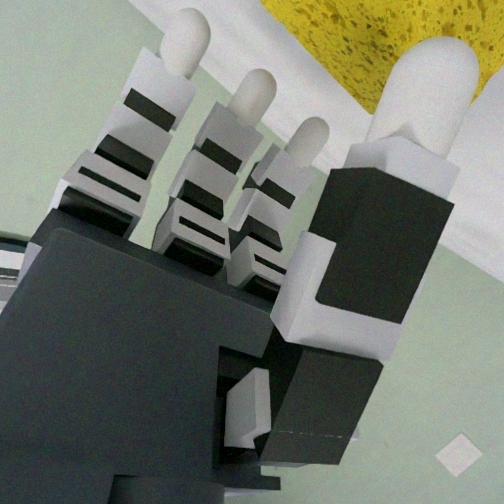

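Call:
{"op": "move", "data": {
  "joints": {"joint_2_rad":0.058,"joint_4_rad":-1.805,"joint_6_rad":-0.12},
  "min_time_s": 2,
  "cameras": ["wrist_camera"]
}}

Scene clock: 262.23 s.
move: done
base_odometry: x=-0.467 y=-0.693 heading=-1.259
base_tilt: forward=+0.2 right=+0.0
base_status: not commanded
joint_positions: joint_1_rad=-0.002 joint_2_rad=+0.025 joint_3_rad=+3.142 joint_4_rad=-1.780 joint_5_rad=+0.020 joint_6_rad=-0.178 joint_7_rad=+0.004 hand_index_mcp=+0.883 hand_index_abd=+0.000 hand_index_pip=-0.299 hand_index_dip=+0.409 hand_middle_mcp=+0.883 hand_middle_abd=+0.000 hand_middle_pip=-0.299 hand_middle_dip=+0.409 hand_ring_mcp=+0.883 hand_ring_abd=+0.000 hand_ring_pip=-0.299 hand_ring_dip=+0.409 hand_thumb_cmc=-0.765 hand_thumb_axl=+0.678 hand_thumb_mcp=-0.167 hand_thumb_ipl=+0.168 hand_current_limit=+0.400 hand_speed=-0.600
joint_status: all done
hand_state: goal,goal,goal,goal,goal,goal,goal,goal,goal,goal,goal,goal,goal,goal,goal,goal
index_mcp_current_ma: -6
index_abd_current_ma: 0
index_pip_current_ma: 0
index_dip_current_ma: 1
middle_mcp_current_ma: -6
middle_abd_current_ma: 0
middle_pip_current_ma: 0
middle_dip_current_ma: 1
ring_mcp_current_ma: -6
ring_abd_current_ma: 0
ring_pip_current_ma: 0
ring_dip_current_ma: 2
thumb_cmc_current_ma: 4
thumb_axl_current_ma: 0
thumb_mcp_current_ma: 0
thumb_ipl_current_ma: 0
hand_goal_index_mcp: 0.890
hand_goal_index_abd: 0.000
hand_goal_index_pip: -0.300
hand_goal_index_dip: 0.406
hand_goal_middle_mcp: 0.890
hand_goal_middle_abd: 0.000
hand_goal_middle_pip: -0.300
hand_goal_middle_dip: 0.406
hand_goal_ring_mcp: 0.890
hand_goal_ring_abd: 0.000
hand_goal_ring_pip: -0.300
hand_goal_ring_dip: 0.406
hand_goal_thumb_cmc: -0.770
hand_goal_thumb_axl: 0.678
hand_goal_thumb_mcp: -0.168
hand_goal_thumb_ipl: 0.168
motor_effort: joint_1_rad=-1(1) joint_2_rad=-19(20) joint_3_rad=+2(2) joint_4_rad=+17(18) joint_5_rad=+1(2) joint_6_rad=+7(8) joint_7_rad=+0(2)
hand_pose: x=+0.6772 y=+0.0220 z=+0.8303 quat_wxyz=(+0.382, -0.599, +0.585, -0.392) (m; base frame)
hand_target: x=+0.6877 y=+0.0256 z=+0.8146 quat_wxyz=(+0.401, -0.565, +0.617, -0.373) (m; base frame)
hand_status: not commanded
pictures: wrist_camera
camera_calibration:
wrist_camera: T_world_to_cam=[[-0.273134, 0.773985, -0.571265, 0.679745], [-0.461467, 0.415638, 0.783769, -0.393883], [0.844065, 0.477694, 0.243643, -0.662324], [0, 0, 0, 1]] pos_world=[0.562943, -0.0460119, 0.858399]

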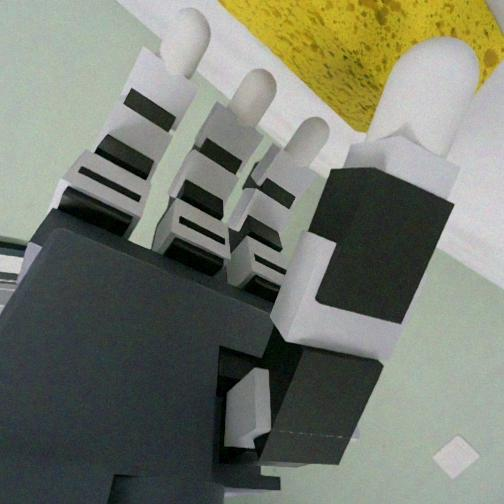

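Call:
{"op": "move", "data": {
  "joints": {"hand_index_mcp":0.5,"hand_middle_mcp":0.5,"hand_ring_mcp":0.5},
  "cameras": ["wrist_camera"]
}}

Scene clock: 265.10 s.
move: done
base_odometry: x=-0.467 y=-0.693 heading=-1.259
base_tilt: forward=+0.2 right=+0.0
base_status: not commanded
joint_positions: joint_1_rad=-0.002 joint_2_rad=+0.025 joint_3_rad=+3.142 joint_4_rad=-1.781 joint_5_rad=+0.020 joint_6_rad=-0.174 joint_7_rad=+0.004 hand_index_mcp=+0.507 hand_index_abd=+0.000 hand_index_pip=-0.296 hand_index_dip=+0.409 hand_middle_mcp=+0.508 hand_middle_abd=+0.000 hand_middle_pip=-0.296 hand_middle_dip=+0.409 hand_ring_mcp=+0.503 hand_ring_abd=+0.000 hand_ring_pip=-0.297 hand_ring_dip=+0.409 hand_thumb_cmc=-0.765 hand_thumb_axl=+0.679 hand_thumb_mcp=-0.153 hand_thumb_ipl=+0.174 hand_current_limit=+0.400 hand_speed=-0.600
joint_status: all done
hand_state: goal,goal,goal,goal,goal,goal,goal,goal,goal,goal,goal,goal,goal,goal,goal,goal
index_mcp_current_ma: 6
index_abd_current_ma: 0
index_pip_current_ma: 2
index_dip_current_ma: 1
middle_mcp_current_ma: 7
middle_abd_current_ma: 0
middle_pip_current_ma: 3
middle_dip_current_ma: 1
ring_mcp_current_ma: 2
ring_abd_current_ma: 0
ring_pip_current_ma: 1
ring_dip_current_ma: 2
thumb_cmc_current_ma: 3
thumb_axl_current_ma: 0
thumb_mcp_current_ma: 26
thumb_ipl_current_ma: 6
hand_goal_index_mcp: 0.500
hand_goal_index_abd: 0.000
hand_goal_index_pip: -0.300
hand_goal_index_dip: 0.406
hand_goal_middle_mcp: 0.500
hand_goal_middle_abd: 0.000
hand_goal_middle_pip: -0.300
hand_goal_middle_dip: 0.406
hand_goal_ring_mcp: 0.500
hand_goal_ring_abd: 0.000
hand_goal_ring_pip: -0.300
hand_goal_ring_dip: 0.406
hand_goal_thumb_cmc: -0.770
hand_goal_thumb_axl: 0.678
hand_goal_thumb_mcp: -0.168
hand_goal_thumb_ipl: 0.168
motor_effort: joint_1_rad=+0(1) joint_2_rad=-19(20) joint_3_rad=+1(2) joint_4_rad=+16(17) joint_5_rad=+1(1) joint_6_rad=+7(8) joint_7_rad=+0(1)
hand_pose: x=+0.6779 y=+0.0221 z=+0.8308 quat_wxyz=(+0.383, -0.598, +0.584, -0.393) (m; base frame)
hand_target: x=+0.6877 y=+0.0256 z=+0.8146 quat_wxyz=(+0.401, -0.565, +0.617, -0.373) (m; base frame)
hand_status: not commanded
pictures: wrist_camera
camera_calibration:
wrist_camera: T_world_to_cam=[[-0.271181, 0.774295, -0.571777, 0.679326], [-0.463957, 0.41532, 0.782466, -0.391193], [0.84333, 0.47747, 0.246612, -0.664994], [0, 0, 0, 1]] pos_world=[0.563533, -0.046014, 0.858514]

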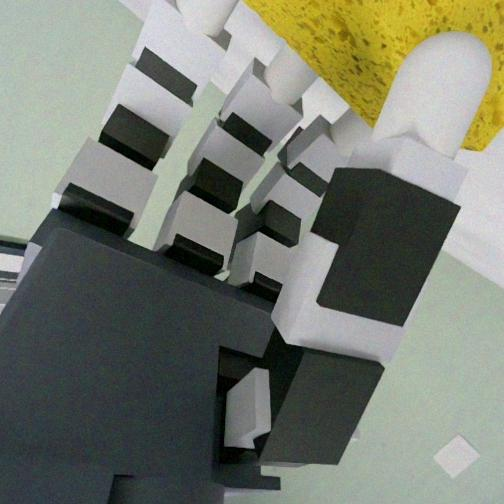

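Call:
{"op": "move", "data": {
  "joints": {"hand_index_mcp":0.2,"hand_middle_mcp":0.2,"hand_ring_mcp":0.2,"hand_thumb_mcp":-0.4},
  "cameras": ["wrist_camera"]
}}

Scene clock: 268.07 s.
move: off_target
base_odometry: x=-0.467 y=-0.693 heading=-1.259
base_tilt: forward=+0.2 right=+0.0
base_status: not commanded
joint_positions: joint_1_rad=-0.002 joint_2_rad=+0.025 joint_3_rad=+3.142 joint_4_rad=-1.781 joint_5_rad=+0.020 joint_6_rad=-0.159 joint_7_rad=+0.003 hand_index_mcp=+0.297 hand_index_abd=-0.002 hand_index_pip=-0.270 hand_index_dip=+0.419 hand_middle_mcp=+0.286 hand_middle_abd=-0.002 hand_middle_pip=-0.267 hand_middle_dip=+0.419 hand_ring_mcp=+0.271 hand_ring_abd=+0.000 hand_ring_pip=-0.269 hand_ring_dip=+0.423 hand_thumb_cmc=-0.741 hand_thumb_axl=+0.688 hand_thumb_mcp=-0.034 hand_thumb_ipl=+0.213 hand_current_limit=+0.400 hand_speed=-0.600
joint_status: hand_index_mcp off_target (ended at +0.297, target +0.200); hand_middle_mcp off_target (ended at +0.286, target +0.200); hand_ring_mcp off_target (ended at +0.271, target +0.200); hand_thumb_mcp off_target (ended at -0.034, target -0.400)
hand_state: blocked,goal,blocked,goal,blocked,goal,blocked,goal,blocked,goal,blocked,goal,blocked,goal,blocked,blocked
index_mcp_current_ma: 292
index_abd_current_ma: -1
index_pip_current_ma: 46
index_dip_current_ma: 15
middle_mcp_current_ma: 242
middle_abd_current_ma: -1
middle_pip_current_ma: 54
middle_dip_current_ma: 14
ring_mcp_current_ma: 183
ring_abd_current_ma: 0
ring_pip_current_ma: 49
ring_dip_current_ma: 20
thumb_cmc_current_ma: 47
thumb_axl_current_ma: 13
thumb_mcp_current_ma: 385
thumb_ipl_current_ma: 132
hand_goal_index_mcp: 0.200
hand_goal_index_abd: 0.000
hand_goal_index_pip: -0.300
hand_goal_index_dip: 0.406
hand_goal_middle_mcp: 0.200
hand_goal_middle_abd: 0.000
hand_goal_middle_pip: -0.300
hand_goal_middle_dip: 0.406
hand_goal_ring_mcp: 0.200
hand_goal_ring_abd: 0.000
hand_goal_ring_pip: -0.300
hand_goal_ring_dip: 0.406
hand_goal_thumb_cmc: -0.770
hand_goal_thumb_axl: 0.678
hand_goal_thumb_mcp: -0.400
hand_goal_thumb_ipl: 0.168
motor_effort: joint_1_rad=-1(1) joint_2_rad=-17(19) joint_3_rad=+1(1) joint_4_rad=+14(16) joint_5_rad=+1(2) joint_6_rad=+6(7) joint_7_rad=+1(1)
hand_pose: x=+0.6809 y=+0.0223 z=+0.8345 quat_wxyz=(+0.387, -0.595, +0.581, -0.397) (m; base frame)
hand_target: x=+0.6877 y=+0.0256 z=+0.8146 quat_wxyz=(+0.401, -0.565, +0.617, -0.373) (m; base frame)
hand_status: not commanded
pictures: wrist_camera
camera_calibration:
wrist_camera: T_world_to_cam=[[-0.262448, 0.774881, -0.575048, 0.678835], [-0.475638, 0.414627, 0.775792, -0.37923], [0.839577, 0.47712, 0.259745, -0.676894], [0, 0, 0, 1]] pos_world=[0.566087, -0.0458175, 0.860386]

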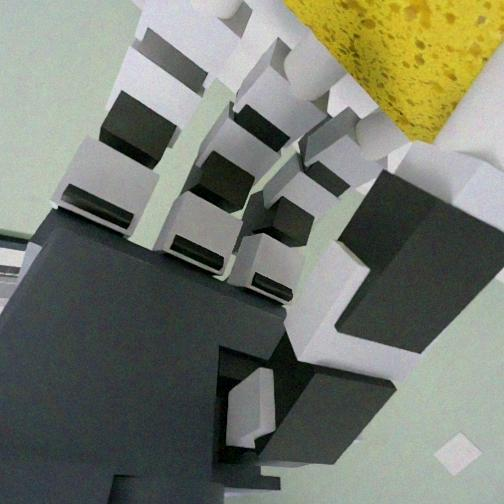

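Call:
{"op": "move", "data": {
  "joints": {"joint_2_rad":0.03,"joint_4_rad":-1.56,"joint_6_rad":-0.37},
  "min_time_s": 3,
  "cameras": ["wrist_camera"]
}}

Scene clock: 273.07 s.
move: done
base_odometry: x=-0.467 y=-0.693 heading=-1.259
base_tilt: forward=+0.2 right=+0.0
base_status: not commanded
joint_positions: joint_1_rad=-0.002 joint_2_rad=+0.025 joint_3_rad=+3.142 joint_4_rad=-1.583 joint_5_rad=+0.020 joint_6_rad=-0.300 joint_7_rad=+0.003 hand_index_mcp=+0.289 hand_index_abd=-0.002 hand_index_pip=-0.270 hand_index_dip=+0.419 hand_middle_mcp=+0.278 hand_middle_abd=-0.002 hand_middle_pip=-0.267 hand_middle_dip=+0.419 hand_ring_mcp=+0.263 hand_ring_abd=+0.000 hand_ring_pip=-0.269 hand_ring_dip=+0.423 hand_thumb_cmc=-0.741 hand_thumb_axl=+0.688 hand_thumb_mcp=-0.026 hand_thumb_ipl=+0.213 hand_current_limit=+0.400 hand_speed=-0.600
joint_status: all done
hand_state: blocked,goal,blocked,goal,blocked,goal,blocked,goal,blocked,goal,blocked,goal,blocked,goal,blocked,blocked
index_mcp_current_ma: 255
index_abd_current_ma: -1
index_pip_current_ma: 46
index_dip_current_ma: 15
middle_mcp_current_ma: 209
middle_abd_current_ma: -1
middle_pip_current_ma: 54
middle_dip_current_ma: 14
ring_mcp_current_ma: 155
ring_abd_current_ma: 0
ring_pip_current_ma: 49
ring_dip_current_ma: 20
thumb_cmc_current_ma: 47
thumb_axl_current_ma: 13
thumb_mcp_current_ma: 385
thumb_ipl_current_ma: 132
hand_goal_index_mcp: 0.200
hand_goal_index_abd: 0.000
hand_goal_index_pip: -0.300
hand_goal_index_dip: 0.406
hand_goal_middle_mcp: 0.200
hand_goal_middle_abd: 0.000
hand_goal_middle_pip: -0.300
hand_goal_middle_dip: 0.406
hand_goal_ring_mcp: 0.200
hand_goal_ring_abd: 0.000
hand_goal_ring_pip: -0.300
hand_goal_ring_dip: 0.406
hand_goal_thumb_cmc: -0.770
hand_goal_thumb_axl: 0.678
hand_goal_thumb_mcp: -0.400
hand_goal_thumb_ipl: 0.168
motor_effort: joint_1_rad=+0(1) joint_2_rad=-20(21) joint_3_rad=+1(2) joint_4_rad=+17(18) joint_5_rad=+0(2) joint_6_rad=+8(9) joint_7_rad=+0(1)
hand_pose: x=+0.7000 y=+0.0215 z=+0.9100 quat_wxyz=(+0.403, -0.583, +0.571, -0.415) (m; base frame)
hand_target: x=+0.6935 y=+0.0269 z=+0.9053 quat_wxyz=(+0.409, -0.562, +0.611, -0.378) (m; base frame)
hand_status: not commanded
pictures: wrist_camera
camera_calibration:
wrist_camera: T_world_to_cam=[[-0.227582, 0.775438, -0.588985, 0.716123], [-0.517218, 0.416217, 0.747829, -0.373932], [0.825041, 0.474826, 0.306347, -0.744362], [0, 0, 0, 1]] pos_world=[0.583701, -0.0462304, 0.929456]

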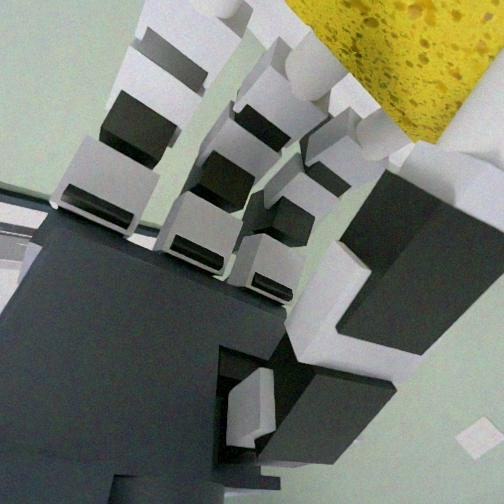

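Call:
{"op": "move", "data": {
  "base": {"translate_m":-0.65},
  "joints": {"joint_4_rad":-1.4,"joint_6_rad":-0.5},
  "min_time_s": 2
}}

Call:
{"op": "move", "data": {
  "base": {"rotate_rad":-1.88},
  "speeds": {"rotate_rad":0.8},
  "cameras": ["all"]
}}

Scene clock: 281.67 s.
move: done
base_odometry: x=-0.666 y=-0.074 heading=-1.259
base_tilt: forward=+0.2 right=+0.1
base_status: done
joint_positions: joint_1_rad=-0.002 joint_2_rad=+0.025 joint_3_rad=+3.142 joint_4_rad=-1.423 joint_5_rad=+0.020 joint_6_rad=-0.431 joint_7_rad=+0.003 hand_index_mcp=+0.285 hand_index_abd=-0.002 hand_index_pip=-0.270 hand_index_dip=+0.419 hand_middle_mcp=+0.273 hand_middle_abd=-0.002 hand_middle_pip=-0.267 hand_middle_dip=+0.419 hand_ring_mcp=+0.258 hand_ring_abd=+0.000 hand_ring_pip=-0.269 hand_ring_dip=+0.423 hand_thumb_cmc=-0.741 hand_thumb_axl=+0.688 hand_thumb_mcp=-0.024 hand_thumb_ipl=+0.213 hand_current_limit=+0.400 hand_speed=-0.600
joint_status: all done
hand_state: blocked,goal,blocked,goal,blocked,goal,blocked,goal,blocked,goal,blocked,goal,blocked,goal,blocked,blocked
index_mcp_current_ma: 238
index_abd_current_ma: -1
index_pip_current_ma: 46
index_dip_current_ma: 15
middle_mcp_current_ma: 191
middle_abd_current_ma: -1
middle_pip_current_ma: 54
middle_dip_current_ma: 14
ring_mcp_current_ma: 136
ring_abd_current_ma: 0
ring_pip_current_ma: 49
ring_dip_current_ma: 20
thumb_cmc_current_ma: 47
thumb_axl_current_ma: 13
thumb_mcp_current_ma: 385
thumb_ipl_current_ma: 132
hand_goal_index_mcp: 0.200
hand_goal_index_abd: 0.000
hand_goal_index_pip: -0.300
hand_goal_index_dip: 0.406
hand_goal_middle_mcp: 0.200
hand_goal_middle_abd: 0.000
hand_goal_middle_pip: -0.300
hand_goal_middle_dip: 0.406
hand_goal_ring_mcp: 0.200
hand_goal_ring_abd: 0.000
hand_goal_ring_pip: -0.300
hand_goal_ring_dip: 0.406
hand_goal_thumb_cmc: -0.770
hand_goal_thumb_axl: 0.678
hand_goal_thumb_mcp: -0.400
hand_goal_thumb_ipl: 0.168
motor_effort: joint_1_rad=+0(1) joint_2_rad=-20(23) joint_3_rad=+1(2) joint_4_rad=+17(18) joint_5_rad=+1(2) joint_6_rad=+7(9) joint_7_rad=+1(1)
hand_pose: x=+0.7031 y=+0.0209 z=+0.9679 quat_wxyz=(+0.411, -0.576, +0.566, -0.424) (m; base frame)
hand_target: x=+0.6960 y=+0.0275 z=+0.9630 quat_wxyz=(+0.419, -0.557, +0.604, -0.386) (m; base frame)
hand_status: not commanded
pictures: none

Scene clock: 284.90 s.
move: done
base_odometry: x=-0.666 y=-0.074 heading=-3.139
base_tilt: forward=+0.2 right=+0.0
base_status: done
joint_positions: joint_1_rad=+0.011 joint_2_rad=+0.025 joint_3_rad=+3.144 joint_4_rad=-1.423 joint_5_rad=+0.020 joint_6_rad=-0.431 joint_7_rad=+0.002 hand_index_mcp=+0.285 hand_index_abd=-0.002 hand_index_pip=-0.270 hand_index_dip=+0.419 hand_middle_mcp=+0.273 hand_middle_abd=-0.002 hand_middle_pip=-0.267 hand_middle_dip=+0.419 hand_ring_mcp=+0.258 hand_ring_abd=+0.000 hand_ring_pip=-0.269 hand_ring_dip=+0.423 hand_thumb_cmc=-0.741 hand_thumb_axl=+0.688 hand_thumb_mcp=-0.024 hand_thumb_ipl=+0.213 hand_current_limit=+0.400 hand_speed=-0.600
joint_status: not commanded
hand_state: blocked,goal,blocked,goal,blocked,goal,blocked,goal,blocked,goal,blocked,goal,blocked,goal,blocked,blocked
index_mcp_current_ma: 238
index_abd_current_ma: -1
index_pip_current_ma: 46
index_dip_current_ma: 15
middle_mcp_current_ma: 191
middle_abd_current_ma: -1
middle_pip_current_ma: 54
middle_dip_current_ma: 14
ring_mcp_current_ma: 136
ring_abd_current_ma: 0
ring_pip_current_ma: 49
ring_dip_current_ma: 20
thumb_cmc_current_ma: 47
thumb_axl_current_ma: 13
thumb_mcp_current_ma: 385
thumb_ipl_current_ma: 132
hand_goal_index_mcp: 0.200
hand_goal_index_abd: 0.000
hand_goal_index_pip: -0.300
hand_goal_index_dip: 0.406
hand_goal_middle_mcp: 0.200
hand_goal_middle_abd: 0.000
hand_goal_middle_pip: -0.300
hand_goal_middle_dip: 0.406
hand_goal_ring_mcp: 0.200
hand_goal_ring_abd: 0.000
hand_goal_ring_pip: -0.300
hand_goal_ring_dip: 0.406
hand_goal_thumb_cmc: -0.770
hand_goal_thumb_axl: 0.678
hand_goal_thumb_mcp: -0.400
hand_goal_thumb_ipl: 0.168
motor_effort: joint_1_rad=+0(2) joint_2_rad=-20(21) joint_3_rad=+1(4) joint_4_rad=+17(18) joint_5_rad=+1(2) joint_6_rad=+8(8) joint_7_rad=+0(2)
hand_pose: x=+0.7034 y=+0.0120 z=+0.9679 quat_wxyz=(+0.408, -0.571, +0.570, -0.427) (m; base frame)
hand_target: x=+0.6960 y=+0.0275 z=+0.9630 quat_wxyz=(+0.419, -0.557, +0.604, -0.386) (m; base frame)
hand_status: not commanded
pictures: base_camera, wrist_camera
camera_calibration:
wrist_camera: T_world_to_cam=[[-0.196086, 0.77931, -0.595169, 0.742244], [-0.531504, 0.425591, 0.732377, -0.386542], [0.824048, 0.459943, 0.330754, -0.783173], [0, 0, 0, 1]] pos_world=[0.585466, -0.0537142, 0.983892]

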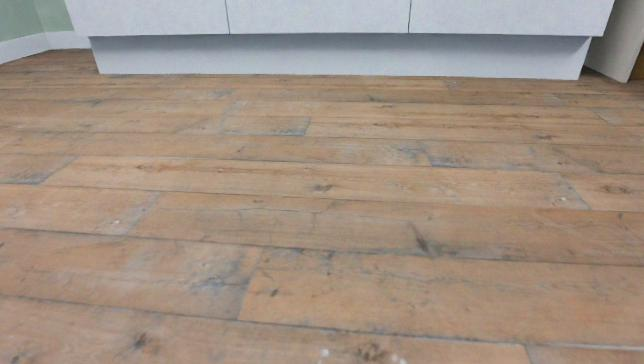

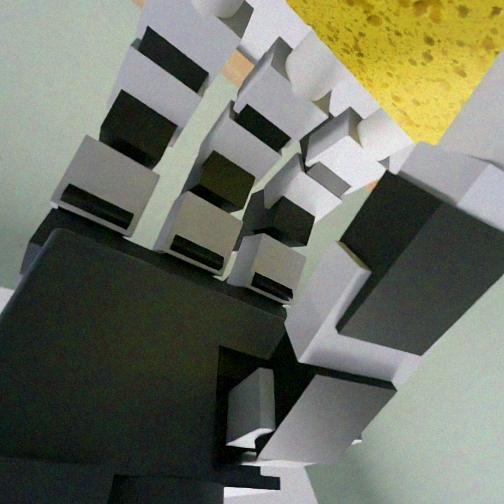

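Call:
{"op": "move", "data": {
  "base": {"strafe_m":-1.2},
  "cameras": ["all"]
}}

Scene clock: 290.97 s.
move: done
base_odometry: x=-0.669 y=+1.126 heading=-3.140
base_tilt: forward=+0.2 right=+0.0
base_status: done
joint_positions: joint_1_rad=+0.011 joint_2_rad=+0.025 joint_3_rad=+3.144 joint_4_rad=-1.423 joint_5_rad=+0.020 joint_6_rad=-0.431 joint_7_rad=+0.002 hand_index_mcp=+0.285 hand_index_abd=-0.002 hand_index_pip=-0.270 hand_index_dip=+0.419 hand_middle_mcp=+0.273 hand_middle_abd=-0.002 hand_middle_pip=-0.267 hand_middle_dip=+0.419 hand_ring_mcp=+0.258 hand_ring_abd=+0.000 hand_ring_pip=-0.269 hand_ring_dip=+0.423 hand_thumb_cmc=-0.741 hand_thumb_axl=+0.688 hand_thumb_mcp=-0.024 hand_thumb_ipl=+0.213 hand_current_limit=+0.400 hand_speed=-0.600
joint_status: not commanded
hand_state: blocked,goal,blocked,goal,blocked,goal,blocked,goal,blocked,goal,blocked,goal,blocked,goal,blocked,blocked
index_mcp_current_ma: 238
index_abd_current_ma: -1
index_pip_current_ma: 46
index_dip_current_ma: 15
middle_mcp_current_ma: 191
middle_abd_current_ma: -1
middle_pip_current_ma: 54
middle_dip_current_ma: 14
ring_mcp_current_ma: 136
ring_abd_current_ma: 0
ring_pip_current_ma: 49
ring_dip_current_ma: 20
thumb_cmc_current_ma: 47
thumb_axl_current_ma: 13
thumb_mcp_current_ma: 385
thumb_ipl_current_ma: 132
hand_goal_index_mcp: 0.200
hand_goal_index_abd: 0.000
hand_goal_index_pip: -0.300
hand_goal_index_dip: 0.406
hand_goal_middle_mcp: 0.200
hand_goal_middle_abd: 0.000
hand_goal_middle_pip: -0.300
hand_goal_middle_dip: 0.406
hand_goal_ring_mcp: 0.200
hand_goal_ring_abd: 0.000
hand_goal_ring_pip: -0.300
hand_goal_ring_dip: 0.406
hand_goal_thumb_cmc: -0.770
hand_goal_thumb_axl: 0.678
hand_goal_thumb_mcp: -0.400
hand_goal_thumb_ipl: 0.168
motor_effort: joint_1_rad=+0(2) joint_2_rad=-20(21) joint_3_rad=+1(3) joint_4_rad=+17(18) joint_5_rad=+0(2) joint_6_rad=+7(8) joint_7_rad=+0(1)
hand_pose: x=+0.7034 y=+0.0122 z=+0.9679 quat_wxyz=(+0.408, -0.571, +0.570, -0.427) (m; base frame)
hand_target: x=+0.6960 y=+0.0275 z=+0.9630 quat_wxyz=(+0.419, -0.557, +0.604, -0.386) (m; base frame)
hand_status: not commanded
pictures: base_camera, wrist_camera
camera_calibration:
wrist_camera: T_world_to_cam=[[-0.196409, 0.779286, -0.595094, 0.742201], [-0.531613, 0.425338, 0.732444, -0.386643], [0.8239, 0.460218, 0.330739, -0.78315], [0, 0, 0, 1]] pos_world=[0.585467, -0.0535128, 0.983892]

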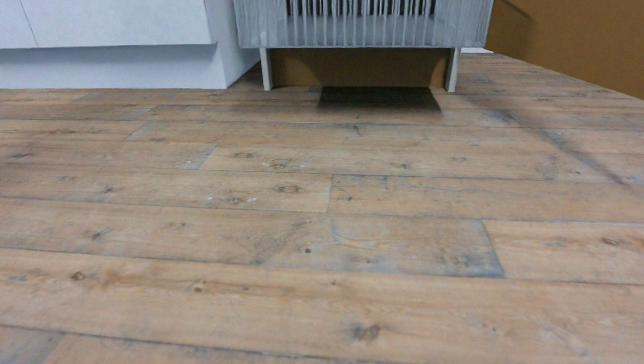

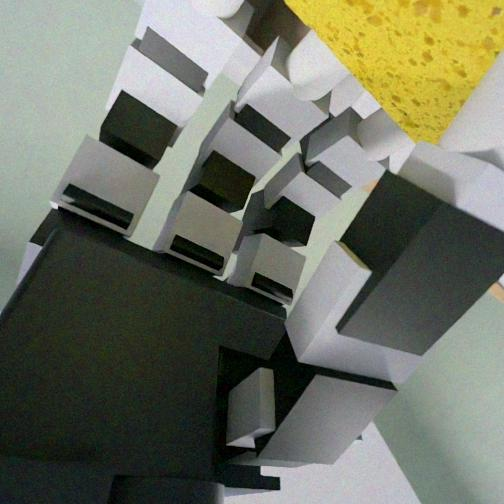

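Call:
{"op": "move", "data": {
  "joints": {"joint_1_rad":1.5,"joint_7_rad":0.75},
  "min_time_s": 3,
  "cameras": ["wrist_camera"]
}}

Scene clock: 308.93 s.
move: done
base_odometry: x=-0.669 y=+1.126 heading=-3.140
base_tilt: forward=+0.2 right=+0.1
base_status: not commanded
joint_positions: joint_1_rad=+1.490 joint_2_rad=+0.025 joint_3_rad=+3.143 joint_4_rad=-1.423 joint_5_rad=+0.020 joint_6_rad=-0.431 joint_7_rad=+0.682 hand_index_mcp=+0.285 hand_index_abd=-0.002 hand_index_pip=-0.270 hand_index_dip=+0.419 hand_middle_mcp=+0.273 hand_middle_abd=-0.002 hand_middle_pip=-0.267 hand_middle_dip=+0.419 hand_ring_mcp=+0.258 hand_ring_abd=+0.000 hand_ring_pip=-0.269 hand_ring_dip=+0.423 hand_thumb_cmc=-0.741 hand_thumb_axl=+0.688 hand_thumb_mcp=-0.024 hand_thumb_ipl=+0.213 hand_current_limit=+0.400 hand_speed=-0.600
joint_status: all done
hand_state: blocked,goal,blocked,goal,blocked,goal,blocked,goal,blocked,goal,blocked,goal,blocked,goal,blocked,blocked
index_mcp_current_ma: 238
index_abd_current_ma: -1
index_pip_current_ma: 46
index_dip_current_ma: 15
middle_mcp_current_ma: 191
middle_abd_current_ma: -1
middle_pip_current_ma: 54
middle_dip_current_ma: 14
ring_mcp_current_ma: 136
ring_abd_current_ma: 0
ring_pip_current_ma: 49
ring_dip_current_ma: 20
thumb_cmc_current_ma: 47
thumb_axl_current_ma: 13
thumb_mcp_current_ma: 385
thumb_ipl_current_ma: 132
hand_goal_index_mcp: 0.200
hand_goal_index_abd: 0.000
hand_goal_index_pip: -0.300
hand_goal_index_dip: 0.406
hand_goal_middle_mcp: 0.200
hand_goal_middle_abd: 0.000
hand_goal_middle_pip: -0.300
hand_goal_middle_dip: 0.406
hand_goal_ring_mcp: 0.200
hand_goal_ring_abd: 0.000
hand_goal_ring_pip: -0.300
hand_goal_ring_dip: 0.406
hand_goal_thumb_cmc: -0.770
hand_goal_thumb_axl: 0.678
hand_goal_thumb_mcp: -0.400
hand_goal_thumb_ipl: 0.168
motor_effort: joint_1_rad=+0(2) joint_2_rad=-20(21) joint_3_rad=+1(3) joint_4_rad=+17(18) joint_5_rad=+0(2) joint_6_rad=+8(8) joint_7_rad=+1(3)
hand_pose: x=+0.1269 y=-0.5867 z=+0.9736 quat_wxyz=(-0.184, -0.304, +0.748, -0.561) (m; base frame)
hand_target: x=+0.1241 y=-0.5800 z=+0.9670 quat_wxyz=(-0.181, -0.324, +0.756, -0.540) (m; base frame)
hand_status: not commanded
pictures: wrist_camera
camera_calibration:
wrist_camera: T_world_to_cam=[[0.182997, 0.332201, -0.925286, 1.11008], [0.609468, 0.700164, 0.371913, -0.075091], [0.771402, -0.631992, -0.0743382, -0.274248], [0, 0, 0, 1]] pos_world=[0.0541806, -0.489514, 1.03468]

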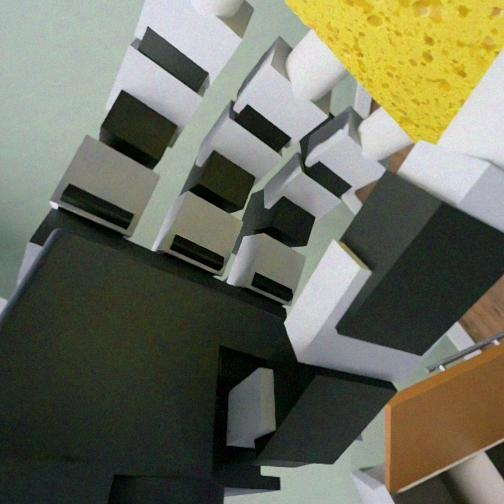

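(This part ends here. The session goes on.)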